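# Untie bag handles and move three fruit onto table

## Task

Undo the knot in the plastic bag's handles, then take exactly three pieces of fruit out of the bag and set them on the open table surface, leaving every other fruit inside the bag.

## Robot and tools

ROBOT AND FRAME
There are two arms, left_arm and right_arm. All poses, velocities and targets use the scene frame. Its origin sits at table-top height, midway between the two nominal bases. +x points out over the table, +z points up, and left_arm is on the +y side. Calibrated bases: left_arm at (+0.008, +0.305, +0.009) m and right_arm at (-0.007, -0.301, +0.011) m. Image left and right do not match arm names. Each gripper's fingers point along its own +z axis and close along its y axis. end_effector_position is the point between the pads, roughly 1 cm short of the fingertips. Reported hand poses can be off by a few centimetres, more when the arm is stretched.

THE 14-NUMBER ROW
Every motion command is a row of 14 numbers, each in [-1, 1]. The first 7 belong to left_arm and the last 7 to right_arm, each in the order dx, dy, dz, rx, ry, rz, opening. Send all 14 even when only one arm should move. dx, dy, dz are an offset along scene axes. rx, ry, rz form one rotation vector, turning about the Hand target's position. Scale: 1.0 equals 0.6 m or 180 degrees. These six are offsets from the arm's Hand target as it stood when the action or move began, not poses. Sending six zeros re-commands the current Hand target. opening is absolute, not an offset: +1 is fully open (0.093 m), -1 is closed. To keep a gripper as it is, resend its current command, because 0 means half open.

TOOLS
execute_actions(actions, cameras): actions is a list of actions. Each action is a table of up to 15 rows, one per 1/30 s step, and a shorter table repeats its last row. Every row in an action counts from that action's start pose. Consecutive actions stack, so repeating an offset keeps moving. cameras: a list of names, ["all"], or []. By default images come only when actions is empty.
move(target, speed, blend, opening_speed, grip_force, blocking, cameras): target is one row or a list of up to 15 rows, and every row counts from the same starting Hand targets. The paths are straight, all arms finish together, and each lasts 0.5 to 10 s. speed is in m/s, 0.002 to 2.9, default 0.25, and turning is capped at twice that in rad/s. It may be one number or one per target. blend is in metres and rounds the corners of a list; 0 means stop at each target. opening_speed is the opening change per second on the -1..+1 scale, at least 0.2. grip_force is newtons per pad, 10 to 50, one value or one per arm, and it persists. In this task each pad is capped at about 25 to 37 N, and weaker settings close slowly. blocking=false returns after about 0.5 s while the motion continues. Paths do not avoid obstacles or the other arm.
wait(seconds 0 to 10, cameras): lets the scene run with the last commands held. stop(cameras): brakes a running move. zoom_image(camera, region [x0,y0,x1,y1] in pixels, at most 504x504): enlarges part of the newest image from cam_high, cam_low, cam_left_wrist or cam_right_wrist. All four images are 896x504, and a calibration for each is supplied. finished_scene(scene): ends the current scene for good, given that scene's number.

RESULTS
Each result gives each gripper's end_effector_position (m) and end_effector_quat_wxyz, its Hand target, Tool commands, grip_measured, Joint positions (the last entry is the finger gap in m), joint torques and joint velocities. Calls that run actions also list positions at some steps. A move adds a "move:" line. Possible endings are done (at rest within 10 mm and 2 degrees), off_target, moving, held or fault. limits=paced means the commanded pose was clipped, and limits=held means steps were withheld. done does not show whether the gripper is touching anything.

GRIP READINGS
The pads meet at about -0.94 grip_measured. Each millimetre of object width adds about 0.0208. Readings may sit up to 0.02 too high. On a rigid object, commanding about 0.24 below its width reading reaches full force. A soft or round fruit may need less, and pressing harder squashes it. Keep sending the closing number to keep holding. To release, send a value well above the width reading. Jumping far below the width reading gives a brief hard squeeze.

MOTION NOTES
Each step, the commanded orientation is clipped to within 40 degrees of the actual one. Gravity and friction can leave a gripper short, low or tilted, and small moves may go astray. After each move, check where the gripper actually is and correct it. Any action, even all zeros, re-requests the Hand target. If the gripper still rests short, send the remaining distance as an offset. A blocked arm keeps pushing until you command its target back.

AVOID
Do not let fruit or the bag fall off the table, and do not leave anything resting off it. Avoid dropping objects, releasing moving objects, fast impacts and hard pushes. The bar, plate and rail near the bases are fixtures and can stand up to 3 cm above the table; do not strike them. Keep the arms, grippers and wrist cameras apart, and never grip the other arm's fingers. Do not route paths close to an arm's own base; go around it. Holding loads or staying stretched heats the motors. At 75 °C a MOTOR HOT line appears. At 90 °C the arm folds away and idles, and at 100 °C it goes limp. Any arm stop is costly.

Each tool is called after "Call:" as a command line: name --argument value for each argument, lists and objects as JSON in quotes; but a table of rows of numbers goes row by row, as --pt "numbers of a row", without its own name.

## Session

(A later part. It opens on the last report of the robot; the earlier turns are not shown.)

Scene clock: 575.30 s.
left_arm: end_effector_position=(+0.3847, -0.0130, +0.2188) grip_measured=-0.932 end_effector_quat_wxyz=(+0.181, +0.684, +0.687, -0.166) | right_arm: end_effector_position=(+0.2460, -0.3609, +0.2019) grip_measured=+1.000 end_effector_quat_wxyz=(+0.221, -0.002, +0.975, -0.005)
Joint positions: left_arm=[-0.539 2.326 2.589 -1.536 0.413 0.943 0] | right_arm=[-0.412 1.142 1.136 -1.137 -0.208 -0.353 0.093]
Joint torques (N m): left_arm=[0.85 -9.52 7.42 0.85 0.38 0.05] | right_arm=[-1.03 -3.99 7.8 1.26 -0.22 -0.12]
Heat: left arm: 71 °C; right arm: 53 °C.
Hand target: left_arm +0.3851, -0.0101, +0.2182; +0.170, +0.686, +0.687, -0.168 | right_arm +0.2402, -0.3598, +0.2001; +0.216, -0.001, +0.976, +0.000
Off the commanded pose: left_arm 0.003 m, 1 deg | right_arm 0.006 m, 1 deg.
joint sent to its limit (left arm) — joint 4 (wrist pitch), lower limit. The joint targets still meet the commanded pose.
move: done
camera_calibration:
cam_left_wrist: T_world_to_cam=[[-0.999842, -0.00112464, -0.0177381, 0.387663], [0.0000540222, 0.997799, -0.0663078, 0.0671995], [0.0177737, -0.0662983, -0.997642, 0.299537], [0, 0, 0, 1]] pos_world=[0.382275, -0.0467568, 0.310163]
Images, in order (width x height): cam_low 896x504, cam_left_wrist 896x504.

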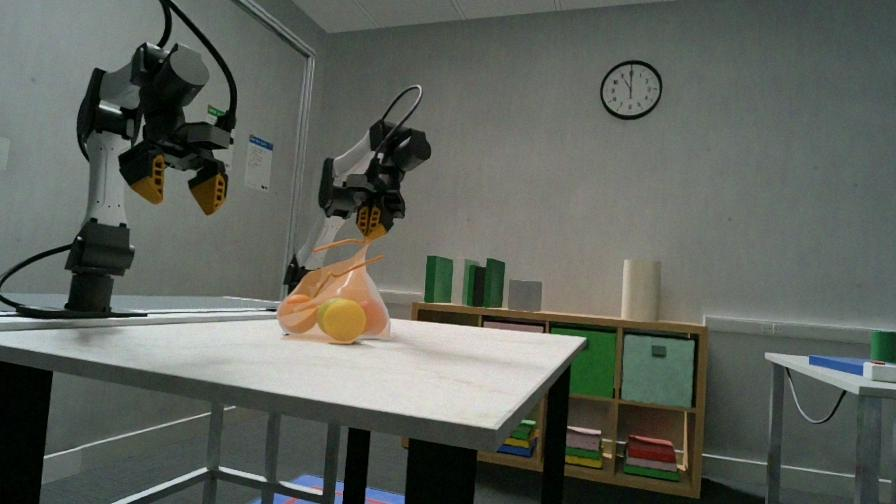

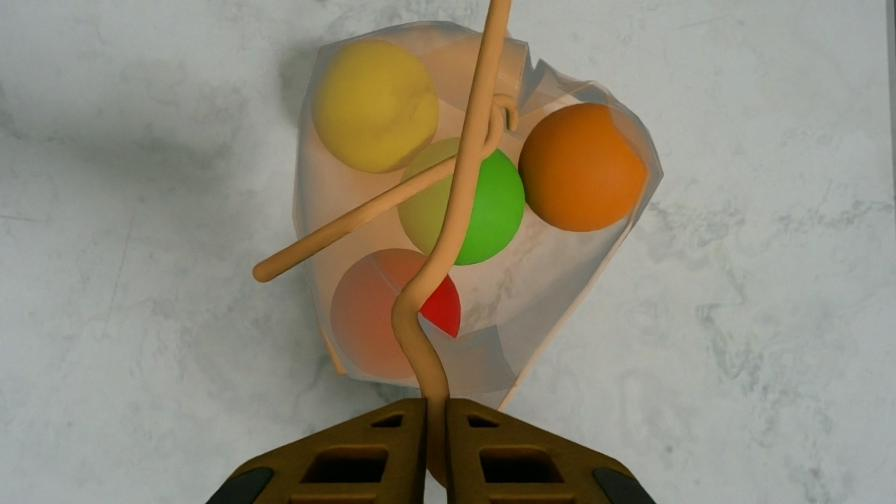

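Call:
move --target '[0,0,0,0,0,0,-1,0.063,0.381,-0.015,0,0,0,1]' --speed 0.12 --cameras '["cam_right_wrist", "cam_left_wrist", "cam_high"]'

Scene clock: 642.10 s.
left_arm: end_effector_position=(+0.3846, -0.0130, +0.2188) grip_measured=-0.932 end_effector_quat_wxyz=(+0.181, +0.684, +0.687, -0.166) | right_arm: end_effector_position=(+0.2708, -0.1360, +0.1810) grip_measured=+1.000 end_effector_quat_wxyz=(+0.200, -0.005, +0.980, -0.005)
Joint positions: left_arm=[-0.539 2.326 2.589 -1.537 0.413 0.943 0] | right_arm=[0.634 1.406 1.294 -1.089 0.225 0.598 0.093]
Joint torques (N m): left_arm=[0.83 -9.54 7.43 0.89 0.4 0.07] | right_arm=[0.28 -4.44 12.36 1.34 0.32 0.08]
Heat: left arm: 64 °C; right arm: 53 °C.
Hand target: left_arm +0.3851, -0.0101, +0.2182; +0.170, +0.686, +0.687, -0.169 | right_arm +0.2780, -0.1312, +0.1912; +0.216, -0.001, +0.976, +0.000
Off the commanded pose: left_arm 0.003 m, 1 deg | right_arm 0.013 m, 2 deg.
joint sent to its limit (left arm) — joint 4 (wrist pitch), lower limit. The joint targets still meet the commanded pose.
move: off_target (right_arm)
camera_calibration:
cam_left_wrist: T_world_to_cam=[[-0.999847, -0.00110543, -0.0174389, 0.387574], [0.000049856, 0.997812, -0.0661085, 0.0671405], [0.0174738, -0.0660993, -0.99766, 0.299667], [0, 0, 0, 1]] pos_world=[0.382276, -0.0467574, 0.310163]
cam_right_wrist: T_world_to_cam=[[0.0172869, -0.999746, 0.0144604, -0.14351], [-0.9997, -0.0170319, 0.0175761, 0.304993], [-0.0173254, -0.0147599, -0.999741, 0.269557], [0, 0, 0, 1]] pos_world=[0.312053, -0.1343, 0.266201]
Images, in order (width x height): cam_high 896x504, cam_left_wrist 896x504, cam_right_wrist 896x504.

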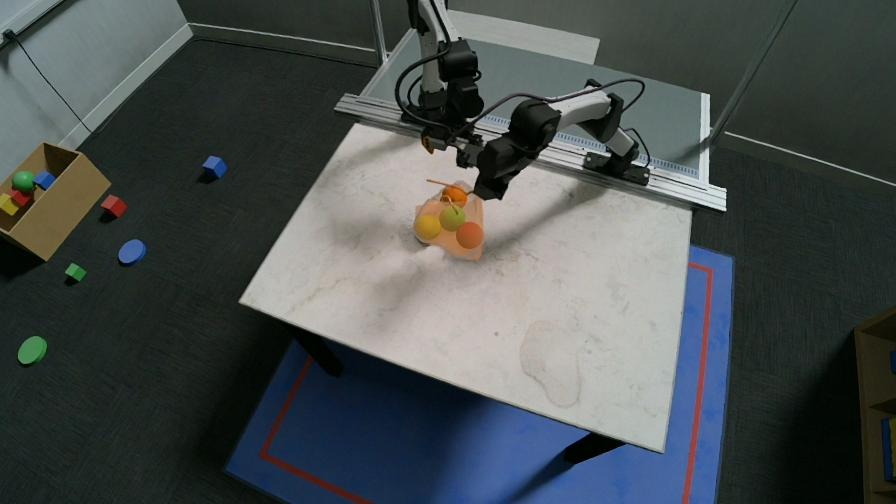

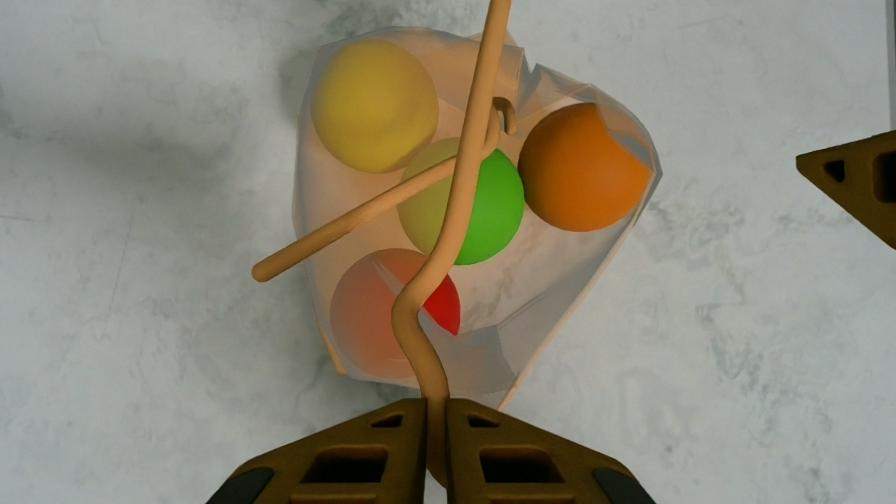

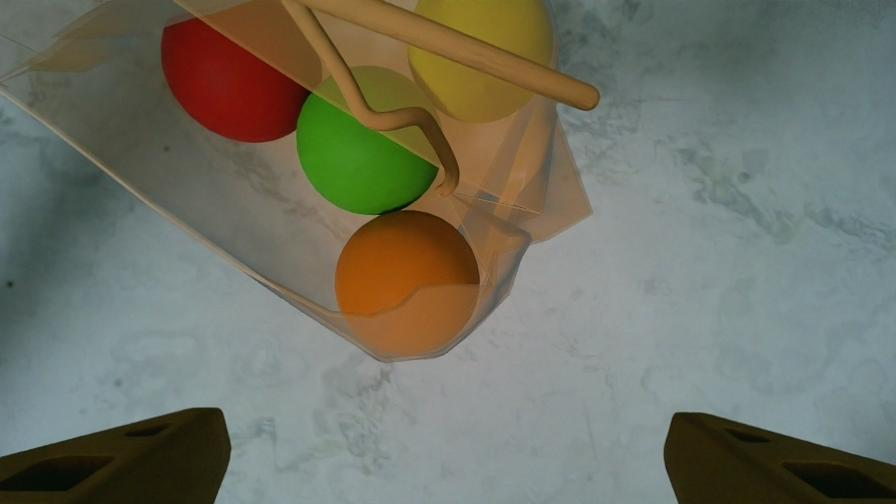

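Call:
move --target '[0,0,0,0,0,0,-1,0.025,0.022,-0.085,-0.0109,-0.0829,-0.0829,1]' --speed 0.1 --cameras '["cam_right_wrist", "cam_left_wrist", "cam_low"]'

Scene clock: 755.73 s.
left_arm: end_effector_position=(+0.3846, -0.0130, +0.2188) grip_measured=-0.932 end_effector_quat_wxyz=(+0.181, +0.684, +0.687, -0.166) | right_arm: end_effector_position=(+0.2932, -0.1178, +0.1450) grip_measured=+1.000 end_effector_quat_wxyz=(+0.336, +0.121, +0.933, -0.040)
Joint positions: left_arm=[-0.539 2.326 2.589 -1.537 0.413 0.943 0] | right_arm=[0.8 1.465 1.101 -0.773 0.576 0.952 0.093]
Joint torques (N m): left_arm=[0.87 -9.55 7.41 0.9 0.4 0.07] | right_arm=[0.44 -5.08 7.27 1.52 0.54 0.07]
Heat: left arm: 64 °C; right arm: 63 °C.
Hand target: left_arm +0.3851, -0.0101, +0.2182; +0.170, +0.686, +0.687, -0.169 | right_arm +0.2930, -0.1182, +0.1401; +0.339, +0.122, +0.932, -0.045
Off the commanded pose: left_arm 0.003 m, 1 deg | right_arm 0.005 m, 1 deg.
joint sent to its limit (left arm) — joint 4 (wrist pitch), lower limit. The joint targets still meet the commanded pose.
move: done
camera_calibration:
cam_left_wrist: T_world_to_cam=[[-0.999847, -0.00110543, -0.0174389, 0.387574], [0.000049856, 0.997812, -0.0661085, 0.0671405], [0.0174738, -0.0660993, -0.99766, 0.299667], [0, 0, 0, 1]] pos_world=[0.382276, -0.0467574, 0.310163]
cam_right_wrist: T_world_to_cam=[[-0.244419, -0.969669, -0.00136878, -0.0425166], [-0.934585, 0.235951, -0.26623, 0.380204], [0.258478, -0.0637926, -0.963908, 0.142385], [0, 0, 0, 1]] pos_world=[0.308137, -0.121854, 0.23841]
Images, in order (width x height): cam_low 896x504, cam_left_wrist 896x504, cam_right_wrist 896x504.

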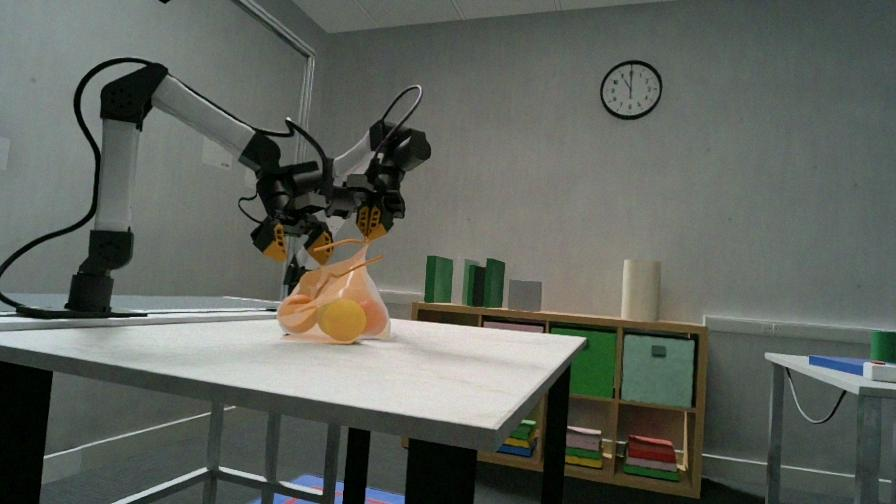

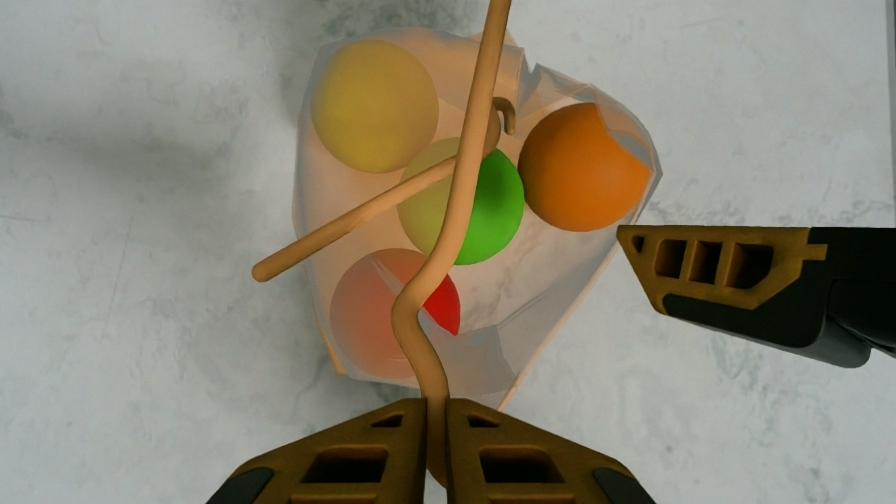

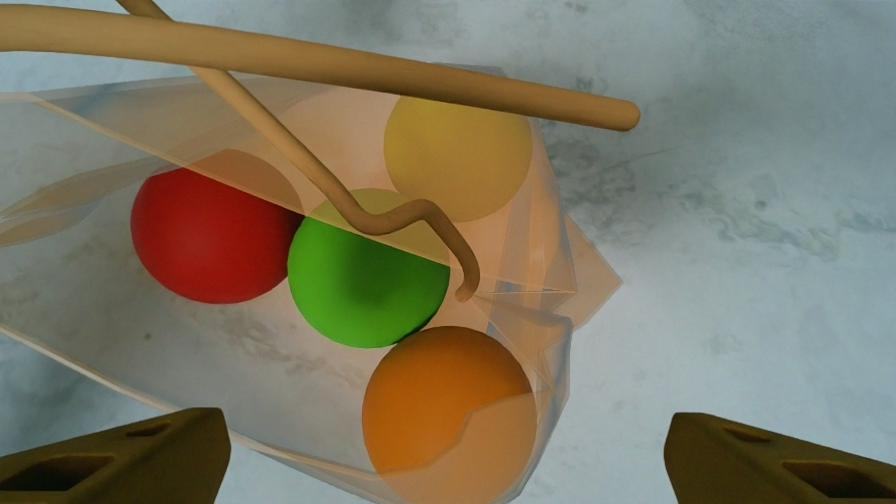

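Call:
move --target '[0,0,0,0,0,0,-1,0,-0.007,-0.1,0,0,0,1]' --speed 0.07 --cameras '["cam_right_wrist", "cam_left_wrist"]'

Scene clock: 787.00 s.
left_arm: end_effector_position=(+0.3842, -0.0127, +0.2186) grip_measured=-0.932 end_effector_quat_wxyz=(+0.180, +0.684, +0.687, -0.166) | right_arm: end_effector_position=(+0.2929, -0.1193, +0.0850) grip_measured=+1.000 end_effector_quat_wxyz=(+0.337, +0.121, +0.933, -0.039)
Joint positions: left_arm=[-0.539 2.326 2.589 -1.539 0.413 0.943 0] | right_arm=[0.8 1.529 0.912 -0.517 0.577 0.952 0.093]
Joint torques (N m): left_arm=[0.9 -9.58 7.42 0.9 0.39 0.09] | right_arm=[-0.35 -5.22 6.94 1.58 0.5 -0.01]
Heat: left arm: 64 °C; right arm: 58 °C.
Hand target: left_arm +0.3851, -0.0101, +0.2182; +0.170, +0.686, +0.687, -0.169 | right_arm +0.2930, -0.1223, +0.0801; +0.339, +0.122, +0.932, -0.045
Off the commanded pose: left_arm 0.003 m, 1 deg | right_arm 0.006 m, 1 deg.
joint sent to its limit (left arm) — joint 4 (wrist pitch), lower limit. The joint targets still meet the commanded pose.
move: done
camera_calibration:
cam_left_wrist: T_world_to_cam=[[-0.999879, -0.00118576, -0.0155326, 0.386694], [-0.00017508, 0.997891, -0.0649086, 0.0666488], [0.0155768, -0.064898, -0.99777, 0.3003], [0, 0, 0, 1]] pos_world=[0.381981, -0.0465608, 0.309963]
cam_right_wrist: T_world_to_cam=[[-0.245062, -0.9695, -0.00377385, -0.0437427], [-0.933634, 0.237042, -0.268585, 0.364335], [0.261288, -0.0622967, -0.963248, 0.0837972], [0, 0, 0, 1]] pos_world=[0.307541, -0.123551, 0.178407]
Images, in order (width x height): cam_left_wrist 896x504, cam_right_wrist 896x504.

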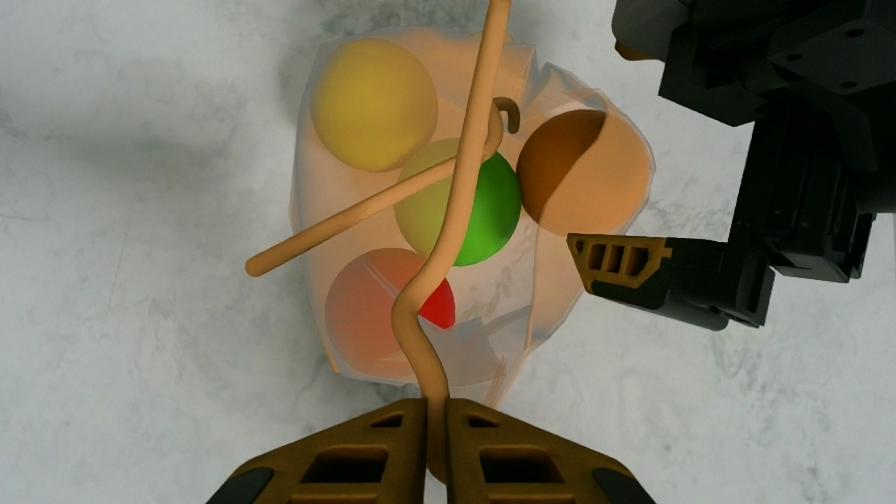

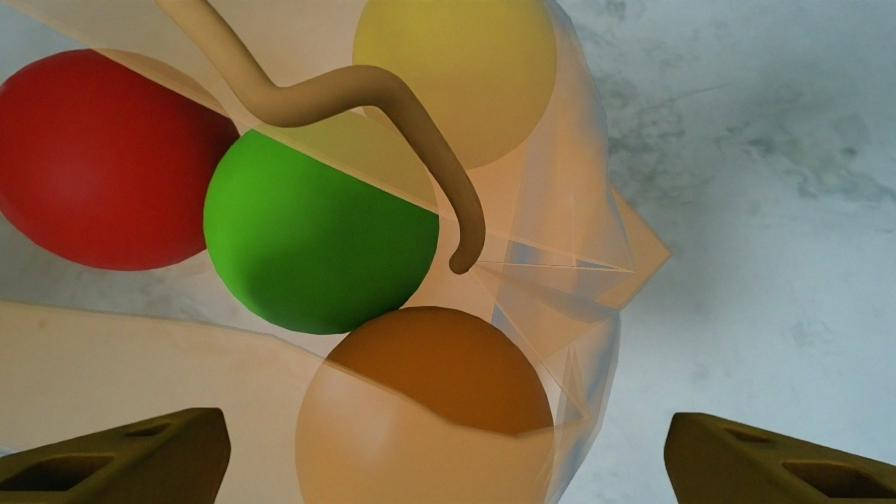

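Call:
move --pt "0 0 0 0 0 0 -1 0 0 0.13 0 0 0 1" --pt "0 0 0 0 0 0 -1 -0.04 0.075 0.17 -0.0412 0.111 0.3898 0.0" --speed 0.1 --cameras '["cam_right_wrist", "cam_left_wrist"]'

Scene clock: 860.97 s.
left_arm: end_effector_position=(+0.3842, -0.0127, +0.2186) grip_measured=-0.932 end_effector_quat_wxyz=(+0.180, +0.684, +0.687, -0.166) | right_arm: end_effector_position=(+0.2656, -0.0778, +0.1750) grip_measured=+0.002 end_effector_quat_wxyz=(+0.152, -0.462, +0.870, +0.077)
Joint positions: left_arm=[-0.539 2.326 2.589 -1.539 0.413 0.943 0] | right_arm=[0.605 1.515 1.387 -1.071 -0.134 -0.338 0.045]
Joint torques (N m): left_arm=[0.85 -9.57 7.43 0.92 0.38 0.07] | right_arm=[-0.92 -5.15 12.31 1.01 -0.17 -0.08]
Heat: left arm: 65 °C; right arm: 56 °C.
Hand target: left_arm +0.3851, -0.0101, +0.2182; +0.170, +0.686, +0.687, -0.169 | right_arm +0.2690, -0.0772, +0.1822; +0.153, -0.462, +0.870, +0.082
Off the commanded pose: left_arm 0.003 m, 1 deg | right_arm 0.008 m, 1 deg.
joint sent to its limit (left arm) — joint 4 (wrist pitch), lower limit. The joint targets still meet the commanded pose.
move: done
camera_calibration:
cam_left_wrist: T_world_to_cam=[[-0.999879, -0.00118576, -0.0155326, 0.386694], [-0.00017508, 0.997891, -0.0649086, 0.0666488], [0.0155768, -0.064898, -0.99777, 0.3003], [0, 0, 0, 1]] pos_world=[0.381981, -0.0465608, 0.309963]
cam_right_wrist: T_world_to_cam=[[0.832999, -0.553211, 0.0083681, -0.265894], [-0.552107, -0.830164, 0.0774938, 0.10829], [-0.0359235, -0.0691724, -0.996958, 0.264543], [0, 0, 0, 1]] pos_world=[0.29078, -0.038898, 0.257571]
Images, in order (width x height): cam_left_wrist 896x504, cam_right_wrist 896x504.

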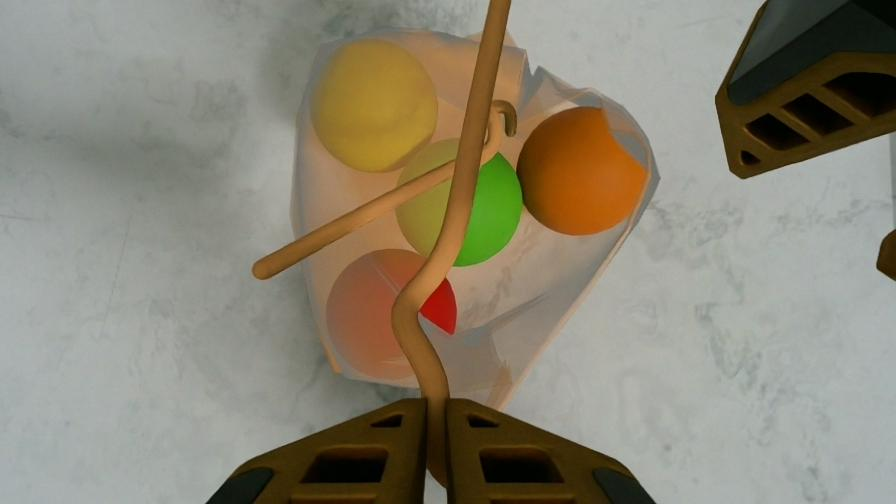

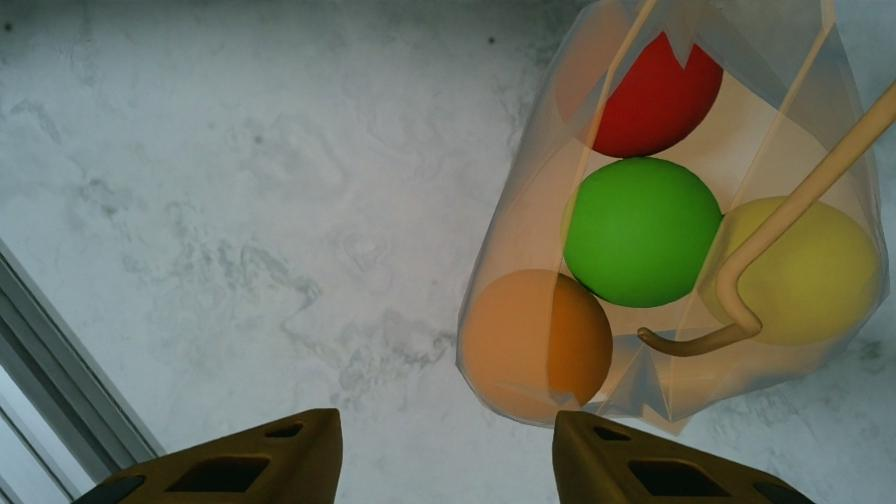

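Call:
move --pt "0 0 0 0 0 0 -1 0.041 -0.038 -0.02 0 0 0 0.0" --pt "0 0 0 0 0 0 -1 0.041 -0.038 -0.085 0 0 0 0.0" --speed 0.08 --cameras '["cam_right_wrist", "cam_left_wrist"]'

Scene clock: 1008.93 s.
left_arm: end_effector_position=(+0.3842, -0.0127, +0.2186) grip_measured=-0.932 end_effector_quat_wxyz=(+0.180, +0.684, +0.687, -0.166) | right_arm: end_effector_position=(+0.2935, -0.1005, +0.1366) grip_measured=+0.002 end_effector_quat_wxyz=(+0.156, -0.461, +0.870, +0.077)
Joint positions: left_arm=[-0.539 2.326 2.589 -1.539 0.413 0.943 0] | right_arm=[0.491 1.559 1.274 -0.924 -0.173 -0.442 0.045]
Joint torques (N m): left_arm=[0.87 -9.57 7.41 0.91 0.4 0.07] | right_arm=[-0.58 -5.9 7.56 1.45 -0.19 -0.07]
Heat: left arm: 66 °C; right arm: 63 °C.
Hand target: left_arm +0.3851, -0.0101, +0.2182; +0.170, +0.686, +0.687, -0.169 | right_arm +0.2935, -0.1000, +0.1310; +0.153, -0.462, +0.870, +0.082
Off the commanded pose: left_arm 0.003 m, 1 deg | right_arm 0.005 m, 1 deg.
joint sent to its limit (left arm) — joint 4 (wrist pitch), lower limit. The joint targets still meet the commanded pose.
move: done
camera_calibration:
cam_left_wrist: T_world_to_cam=[[-0.999879, -0.00118576, -0.0155326, 0.386694], [-0.00017508, 0.997891, -0.0649086, 0.0666488], [0.0155768, -0.064898, -0.99777, 0.3003], [0, 0, 0, 1]] pos_world=[0.381981, -0.0465608, 0.309963]
cam_right_wrist: T_world_to_cam=[[0.830885, -0.556319, 0.0117906, -0.30153], [-0.555654, -0.828393, 0.0708034, 0.109968], [-0.029622, -0.065381, -0.997421, 0.224173], [0, 0, 0, 1]] pos_world=[0.318282, -0.061993, 0.219364]
Images, in order (width x height): cam_left_wrist 896x504, cam_right_wrist 896x504.

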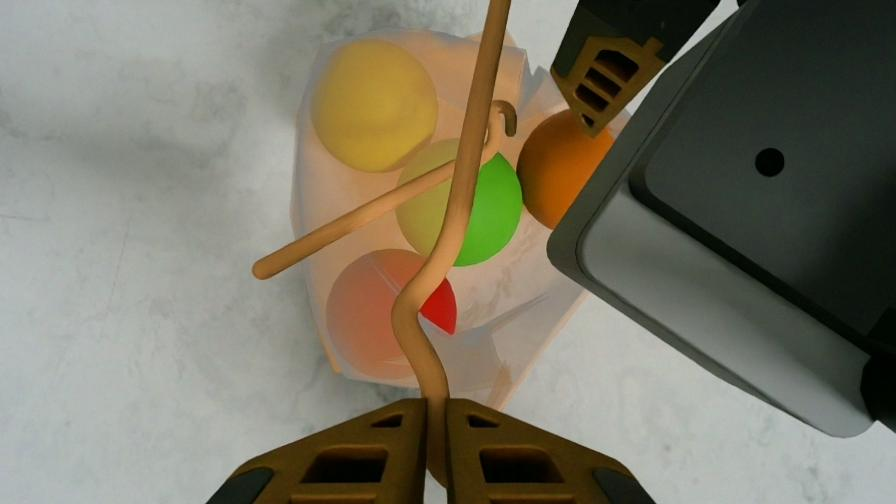

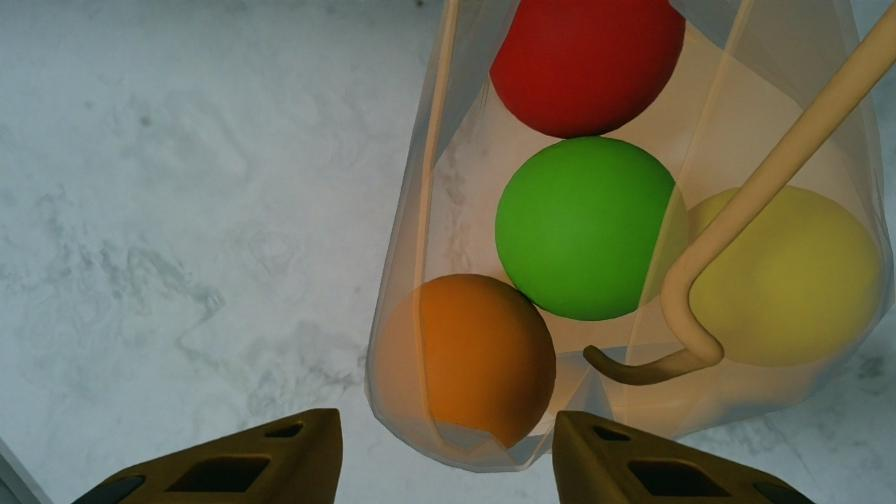

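Call:
move --pt "0 0 0 0 0 0 -1 -0.003 -0.003 -0.037 0 0 0 0.0" --pt "0 0 0 0 0 0 -1 -0.003 -0.003 -0.037 0 0 0 -1.0" --speed 0.06 --opening_speed 0.5 --cameras '["cam_right_wrist", "cam_left_wrist"]'

Scene clock: 1036.27 s.
left_arm: end_effector_position=(+0.3842, -0.0127, +0.2186) grip_measured=-0.932 end_effector_quat_wxyz=(+0.180, +0.684, +0.687, -0.166) | right_arm: end_effector_position=(+0.2923, -0.1017, +0.1159) grip_measured=-0.987 end_effector_quat_wxyz=(+0.158, -0.461, +0.870, +0.077)
Joint positions: left_arm=[-0.539 2.326 2.589 -1.539 0.413 0.943 0] | right_arm=[0.491 1.559 1.19 -0.834 -0.173 -0.442 0]
Joint torques (N m): left_arm=[0.87 -9.57 7.46 0.88 0.39 0.05] | right_arm=[-0.44 -5.61 7.36 1.48 -0.21 -0.08]
Heat: left arm: 66 °C; right arm: 59 °C.
Hand target: left_arm +0.3851, -0.0101, +0.2182; +0.170, +0.686, +0.687, -0.169 | right_arm +0.2918, -0.1018, +0.1089; +0.153, -0.462, +0.870, +0.082
Off the commanded pose: left_arm 0.003 m, 1 deg | right_arm 0.007 m, 1 deg.
joint sent to its limit (left arm) — joint 4 (wrist pitch), lower limit. The joint targets still meet the commanded pose.
move: done
camera_calibration:
cam_left_wrist: T_world_to_cam=[[-0.999879, -0.00118576, -0.0155326, 0.386694], [-0.00017508, 0.997891, -0.0649086, 0.0666488], [0.0155768, -0.064898, -0.99777, 0.3003], [0, 0, 0, 1]] pos_world=[0.381981, -0.0465608, 0.309963]
cam_right_wrist: T_world_to_cam=[[0.830889, -0.55626, 0.0141095, -0.301199], [-0.555867, -0.828618, 0.0663585, 0.110305], [-0.0252212, -0.0629795, -0.997696, 0.202495], [0, 0, 0, 1]] pos_world=[0.316685, -0.063391, 0.198959]
Images, in order (width x height): cam_left_wrist 896x504, cam_right_wrist 896x504.

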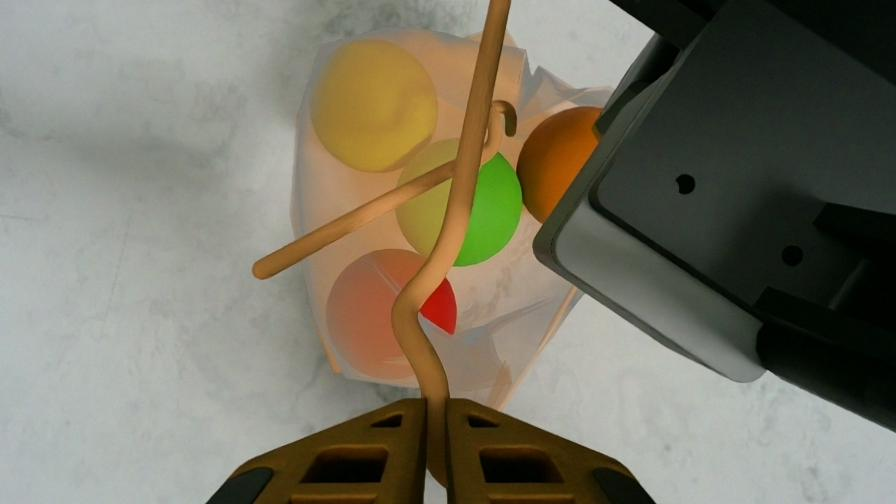

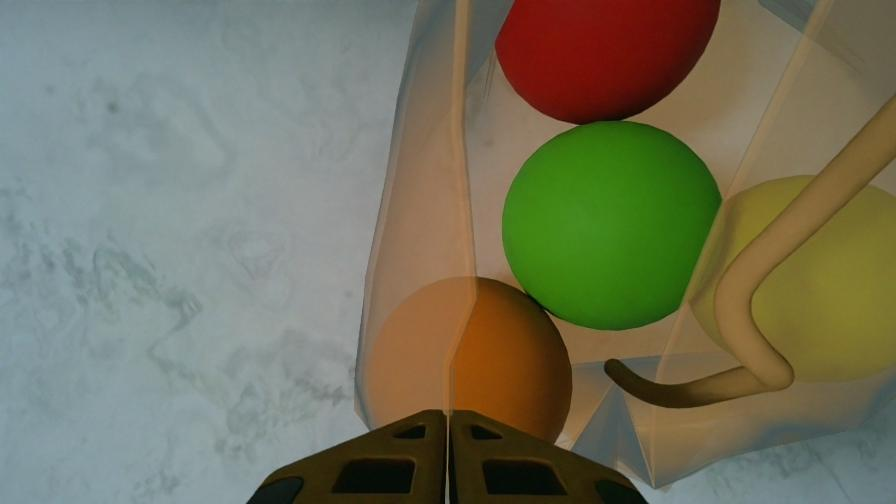

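Call:
move --pt "0 -0.01 -0.04 0 0 0 -1 -0.08 0.03 -0.03 0 0 0 -1.0" --speed 0.05 --cameras '["cam_right_wrist", "cam_left_wrist"]'

Scene clock: 1045.67 s.
left_arm: end_effector_position=(+0.3842, -0.0156, +0.1817) grip_measured=-0.932 end_effector_quat_wxyz=(+0.150, +0.684, +0.692, -0.174) | right_arm: end_effector_position=(+0.2477, -0.0813, +0.0883) grip_measured=-0.987 end_effector_quat_wxyz=(+0.148, -0.464, +0.869, +0.085)
Joint positions: left_arm=[-0.544 2.326 2.444 -1.455 0.415 0.943 0] | right_arm=[0.628 1.493 1.017 -0.726 -0.142 -0.317 0]
Joint torques (N m): left_arm=[0.27 -13.04 5.15 1.09 0.35 0.01] | right_arm=[0.32 -8.59 6.87 1.31 -0.01 0.1]
Heat: left arm: 67 °C; right arm: 58 °C.
Hand target: left_arm +0.3850, -0.0162, +0.1943; +0.170, +0.686, +0.687, -0.169 | right_arm +0.2438, -0.0838, +0.0910; +0.153, -0.462, +0.870, +0.082
Off the commanded pose: left_arm 0.012 m, 2 deg | right_arm 0.005 m, 1 deg.
move: off_target (left_arm)
camera_calibration:
cam_left_wrist: T_world_to_cam=[[-0.99931, 0.00355251, 0.03697, 0.376497], [0.00230717, 0.99943, -0.0336734, 0.0604876], [-0.0370686, -0.0335649, -0.998749, 0.284194], [0, 0, 0, 1]] pos_world=[0.386632, -0.0522517, 0.271956]
cam_right_wrist: T_world_to_cam=[[0.836757, -0.547518, -0.0078264, -0.251287], [-0.545428, -0.834657, 0.0765308, 0.100364], [-0.0484343, -0.059769, -0.997037, 0.181051], [0, 0, 0, 1]] pos_world=[0.273777, -0.0429935, 0.170867]
Images, in order (width x height): cam_left_wrist 896x504, cam_right_wrist 896x504.

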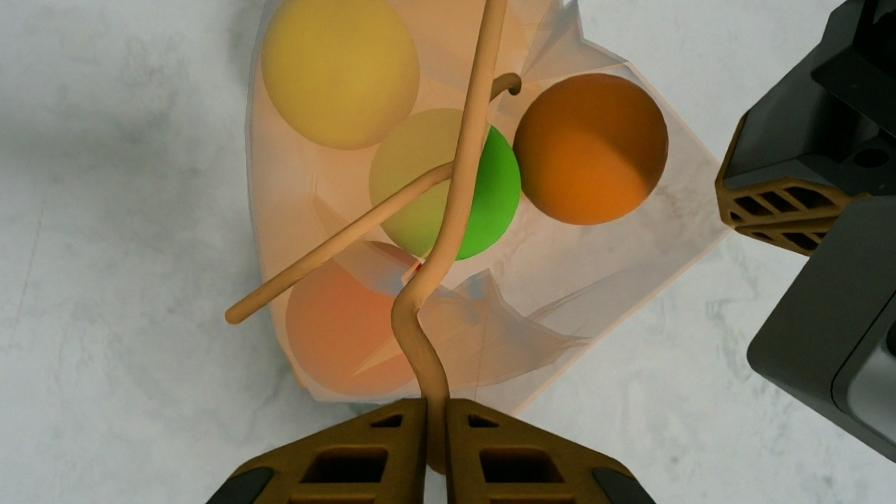

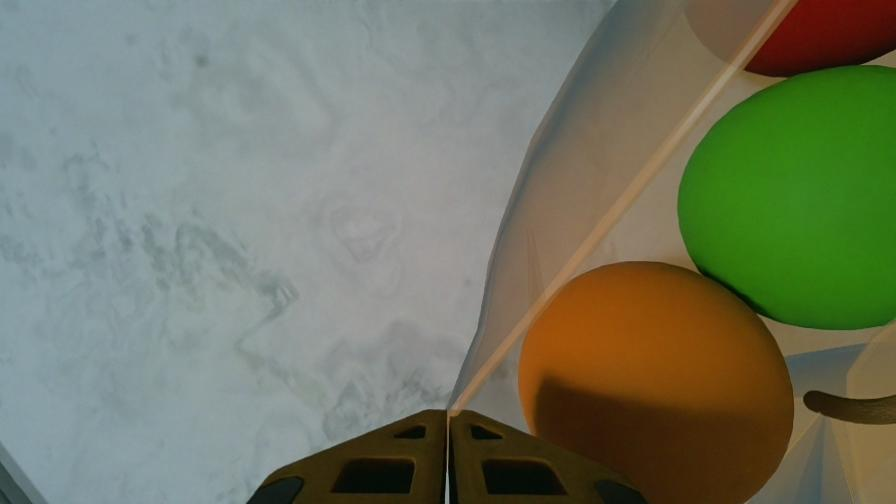

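Call:
move --pt "0 -0.02 -0.08 0 0 0 -1 -0.02 0.0 -0.085 0 0 0 -1.0" --speed 0.05 --cameras '["cam_right_wrist", "cam_left_wrist", "cam_low"]'

Scene clock: 1053.07 s.
left_arm: end_effector_position=(+0.3838, -0.0279, +0.1306) grip_measured=-0.932 end_effector_quat_wxyz=(+0.150, +0.687, +0.689, -0.176) | right_arm: end_effector_position=(+0.2365, -0.0809, +0.0487) grip_measured=-0.987 end_effector_quat_wxyz=(+0.164, -0.463, +0.866, +0.087)
Joint positions: left_arm=[-0.567 2.288 2.168 -1.212 0.415 0.929 0] | right_arm=[0.659 1.492 0.837 -0.509 -0.129 -0.288 0]
Joint torques (N m): left_arm=[0.17 -13.74 5.49 1.12 0.3 -0.09] | right_arm=[0.39 -4.56 6.8 1.47 0.04 0.05]
Heat: left arm: 69 °C; right arm: 58 °C.
Hand target: left_arm +0.3851, -0.0281, +0.1462; +0.170, +0.686, +0.687, -0.169 | right_arm +0.2318, -0.0839, +0.0399; +0.153, -0.462, +0.870, +0.082
Off the commanded pose: left_arm 0.016 m, 3 deg | right_arm 0.010 m, 1 deg.
move: off_target (left_arm)
camera_calibration:
cam_left_wrist: T_world_to_cam=[[-0.999133, 0.0135724, 0.0393476, 0.377891], [0.0121654, 0.999286, -0.0357776, 0.0676084], [-0.0398051, -0.035268, -0.998585, 0.233636], [0, 0, 0, 1]] pos_world=[0.38604, -0.0644491, 0.220855]
cam_right_wrist: T_world_to_cam=[[0.836234, -0.548357, 0.00416465, -0.242502], [-0.547954, -0.835274, 0.0454234, 0.0996243], [-0.0214296, -0.0402666, -0.998959, 0.136289], [0, 0, 0, 1]] pos_world=[0.260299, -0.0442763, 0.132632]
Images, in order (width x height): cam_low 896x504, cam_left_wrist 896x504, cam_right_wrist 896x504.

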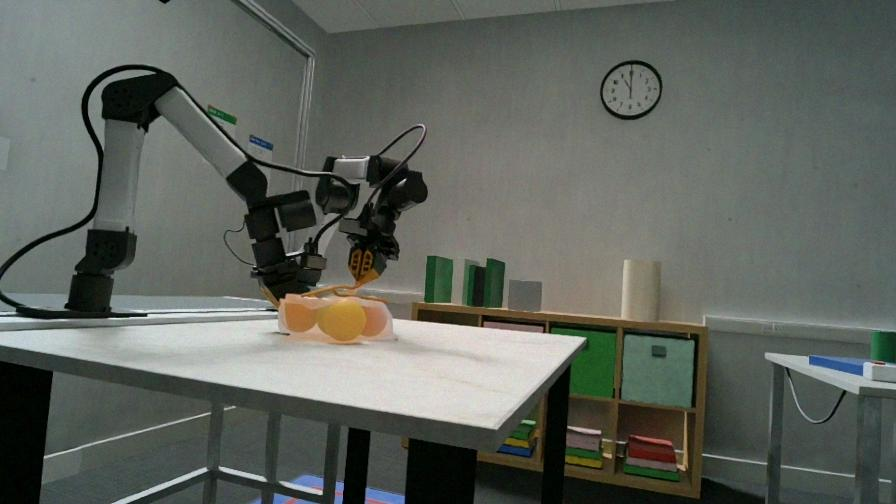

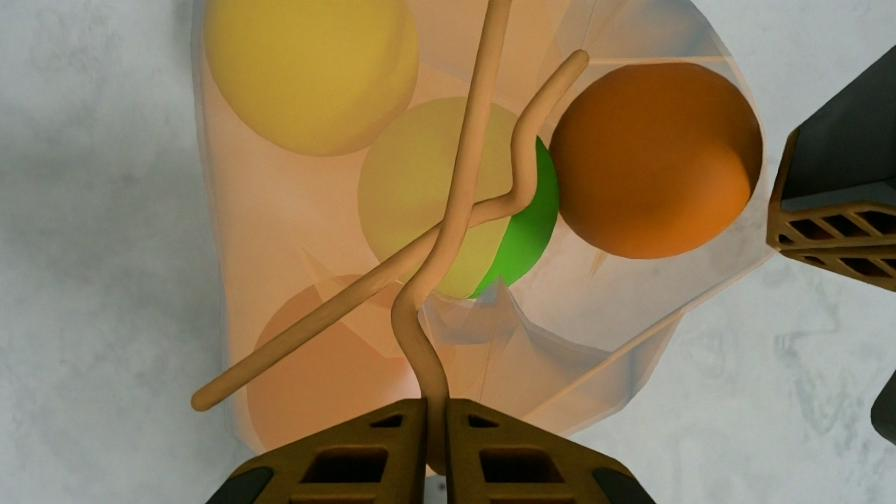

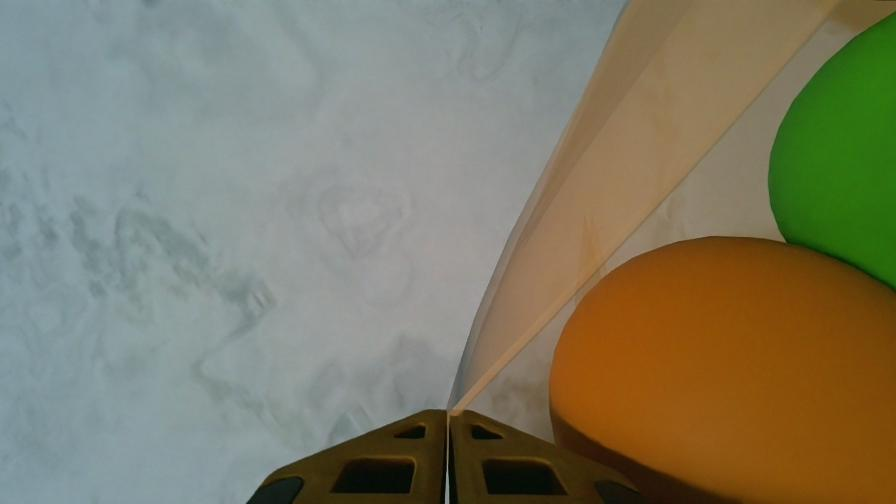

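Call:
move --pt "0 -0.01 -0.01 0 0 0 -1 -0.025 0.012 -0.05 0 0 0 -1.0" --pt "0 -0.01 -0.01 0 0 0 -1 -0.025 0.012 -0.05 0 0 0 -0.6" --speed 0.04 --opening_speed 0.3 --cameras '["cam_right_wrist", "cam_left_wrist"]'

Scene clock: 1067.03 s.
left_arm: end_effector_position=(+0.3831, -0.0361, +0.1300) grip_measured=-0.932 end_effector_quat_wxyz=(+0.157, +0.689, +0.686, -0.176) | right_arm: end_effector_position=(+0.2254, -0.0714, +0.0185) grip_measured=-0.602 end_effector_quat_wxyz=(+0.172, -0.462, +0.866, +0.086)
Joint positions: left_arm=[-0.581 2.288 2.161 -1.184 0.415 0.917 0] | right_arm=[0.721 1.539 0.738 -0.343 -0.097 -0.23 0.016]
Joint torques (N m): left_arm=[0.49 -12.78 5.7 1.11 0.27 -0.1] | right_arm=[0.34 -4.86 6.57 1.3 -0.01 0.07]
Heat: left arm: 71 °C; right arm: 57 °C.
Hand target: left_arm +0.3851, -0.0341, +0.1402; +0.170, +0.686, +0.687, -0.169 | right_arm +0.2168, -0.0766, +0.0100; +0.153, -0.462, +0.870, +0.082
Off the commanded pose: left_arm 0.011 m, 2 deg | right_arm 0.013 m, 2 deg.
move: off_target (left_arm, right_arm); target 2's new opening was sent with right_arm's hand 0.019 m and 3 deg from that target
camera_calibration:
cam_left_wrist: T_world_to_cam=[[-0.999483, 0.0178172, 0.0267505, 0.379278], [0.0165387, 0.998745, -0.0472742, 0.0756106], [-0.0275592, -0.0468073, -0.998524, 0.227664], [0, 0, 0, 1]] pos_world=[0.384106, -0.071617, 0.220757]
cam_right_wrist: T_world_to_cam=[[0.83476, -0.550434, 0.0140863, -0.22781], [-0.550578, -0.834137, 0.0328408, 0.10369], [-0.00632679, -0.0351698, -0.999361, 0.103281], [0, 0, 0, 1]] pos_world=[0.247909, -0.0352707, 0.103019]
Images, in order (width x height): cam_left_wrist 896x504, cam_right_wrist 896x504.

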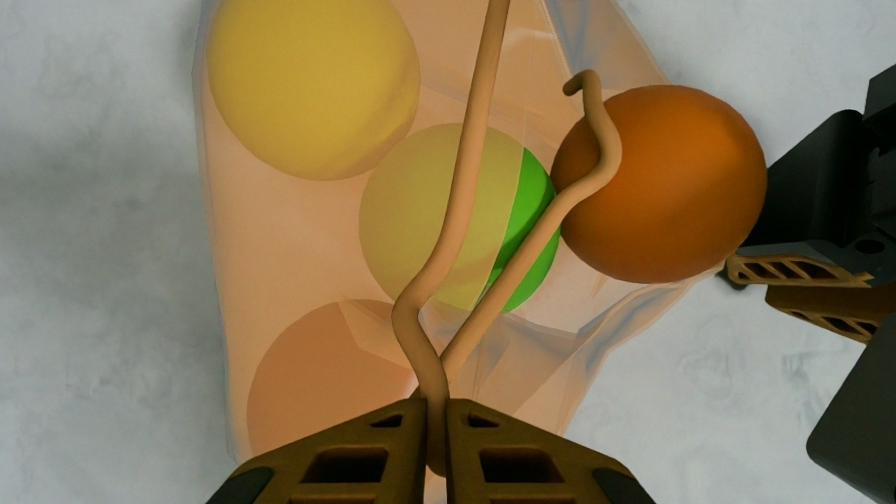

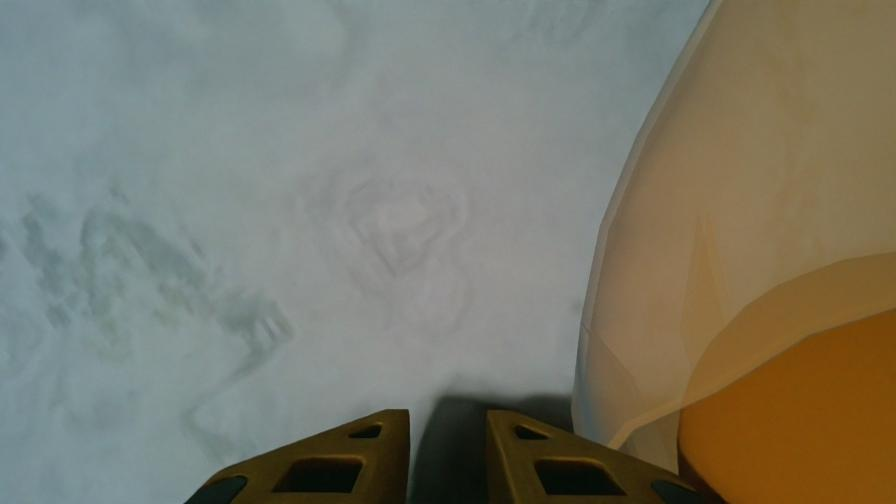

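Call:
move --pt "0 0 -0.01 0 0 0 -1 0 0 0.22 0 0 0 -0.6" --pt "0 0 -0.015 0 0 0 -1 0.1143 -0.069 0.21 0.0273 -0.0855 -0.4195 1.0" --speed 0.12 --cameras '["cam_right_wrist", "cam_left_wrist"]'

Scene clock: 1091.60 s.
left_arm: end_effector_position=(+0.3837, -0.0364, +0.1196) grip_measured=-0.932 end_effector_quat_wxyz=(+0.157, +0.689, +0.686, -0.176) | right_arm: end_effector_position=(+0.2827, -0.1208, +0.1291) grip_measured=+1.000 end_effector_quat_wxyz=(+0.291, +0.163, +0.941, -0.050)
Joint positions: left_arm=[-0.581 2.288 2.12 -1.144 0.415 0.917 0] | right_arm=[0.797 1.516 1.134 -0.868 0.529 1.076 0.093]
Joint torques (N m): left_arm=[0.46 -13.27 5.35 1.11 0.26 -0.1] | right_arm=[0.31 -5.22 11.9 0.82 0.53 0.08]
Heat: left arm: 74 °C; right arm: 57 °C.
Hand target: left_arm +0.3851, -0.0341, +0.1312; +0.170, +0.686, +0.687, -0.169 | right_arm +0.2854, -0.1180, +0.1360; +0.296, +0.165, +0.939, -0.053
Off the commanded pose: left_arm 0.012 m, 2 deg | right_arm 0.008 m, 1 deg.
move: off_target (left_arm)
camera_calibration:
cam_left_wrist: T_world_to_cam=[[-0.999449, 0.0177349, 0.0280687, 0.379971], [0.0164203, 0.998788, -0.0463927, 0.0752681], [-0.0288574, -0.0459063, -0.998529, 0.21775], [0, 0, 0, 1]] pos_world=[0.384809, -0.0719196, 0.210257]
cam_right_wrist: T_world_to_cam=[[-0.329075, -0.944294, 0.00437628, -0.0216843], [-0.929446, 0.323075, -0.178192, 0.364593], [0.166852, -0.0627059, -0.983986, 0.158163], [0, 0, 0, 1]] pos_world=[0.305344, -0.128349, 0.220692]
Images, in order (width x height): cam_left_wrist 896x504, cam_right_wrist 896x504.

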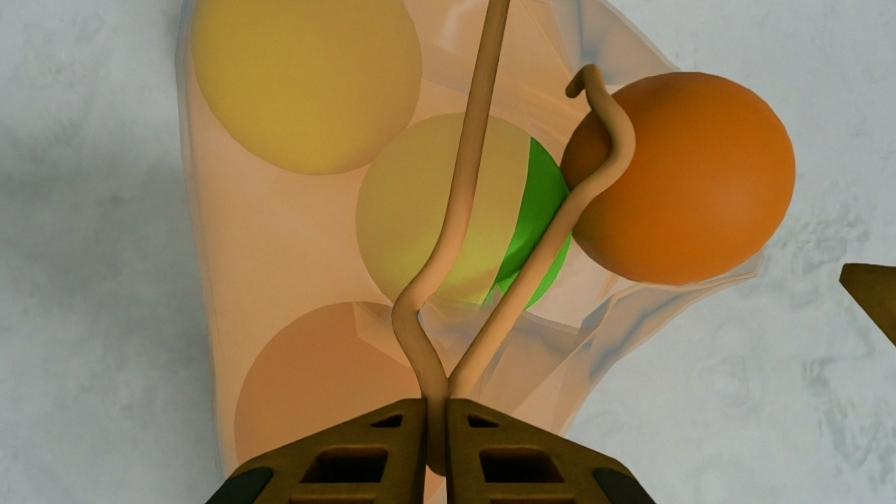

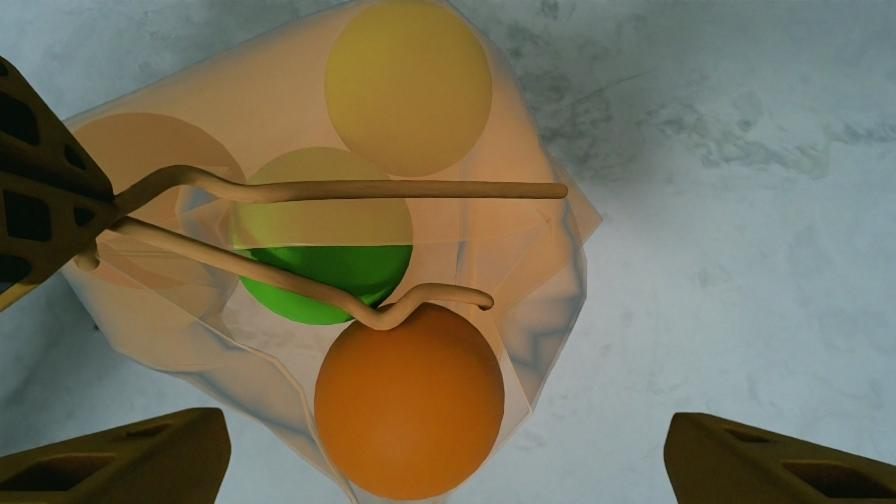

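Call:
move --target '[0,-0.003,-0.03,0,0,0,-1,0.002,0.019,-0.085,0,0,-0.0556,1.0]' --speed 0.08 --cameras '["cam_right_wrist", "cam_left_wrist"]'

Scene clock: 1125.60 s.
left_arm: end_effector_position=(+0.3851, -0.0371, +0.1042) grip_measured=-0.932 end_effector_quat_wxyz=(+0.160, +0.688, +0.686, -0.175) | right_arm: end_effector_position=(+0.2788, -0.1157, +0.0786) grip_measured=+1.000 end_effector_quat_wxyz=(+0.277, +0.241, +0.926, -0.091)
Joint positions: left_arm=[-0.581 2.284 2.05 -1.071 0.415 0.914 0] | right_arm=[0.838 1.695 1.134 -0.859 0.575 1.327 0.093]
Joint torques (N m): left_arm=[0.17 -13.03 5.27 1.13 0.25 -0.11] | right_arm=[0.25 -6.26 11.1 0.85 0.57 0.12]
Heat: left arm: 78 °C; right arm: 60 °C. Fold the left arm in close to its base, or ease its load, before you think long.
Hand target: left_arm +0.3852, -0.0359, +0.1134; +0.171, +0.686, +0.687, -0.168 | right_arm +0.2866, -0.1066, +0.0850; +0.291, +0.247, +0.921, -0.078
Off the commanded pose: left_arm 0.009 m, 1 deg | right_arm 0.014 m, 2 deg.
MOTOR HOT: joint 2 (shoulder) of the left arm reports 78 °C; the controller's stop level is 90 °C. To cool a motor, set the load down, stop pushing, or move to a pose that needs little force.
move: off_target (right_arm)
camera_calibration:
cam_left_wrist: T_world_to_cam=[[-0.999615, 0.0155672, 0.022969, 0.382291], [0.0143883, 0.998614, -0.0506297, 0.0765311], [-0.0237254, -0.0502797, -0.998453, 0.200273], [0, 0, 0, 1]] pos_world=[0.385795, -0.0723065, 0.195057]
cam_right_wrist: T_world_to_cam=[[-0.490319, -0.870646, 0.0395424, 0.0326667], [-0.862019, 0.477772, -0.169285, 0.348705], [0.128495, -0.11709, -0.984774, 0.114005], [0, 0, 0, 1]] pos_world=[0.301958, -0.124812, 0.170008]
Images, in order (width x height): cam_left_wrist 896x504, cam_right_wrist 896x504.

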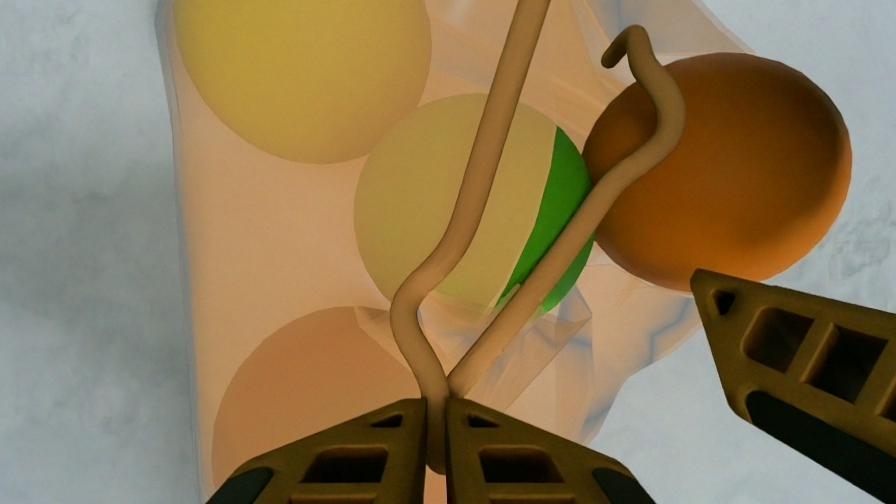

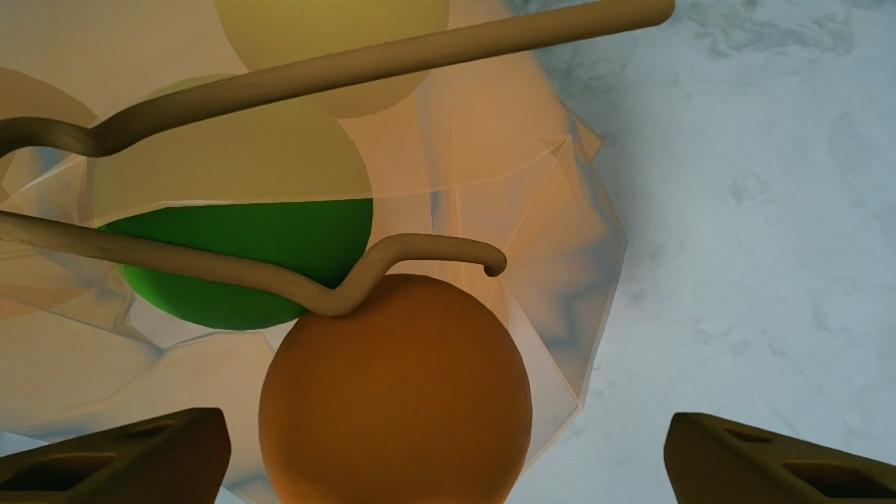

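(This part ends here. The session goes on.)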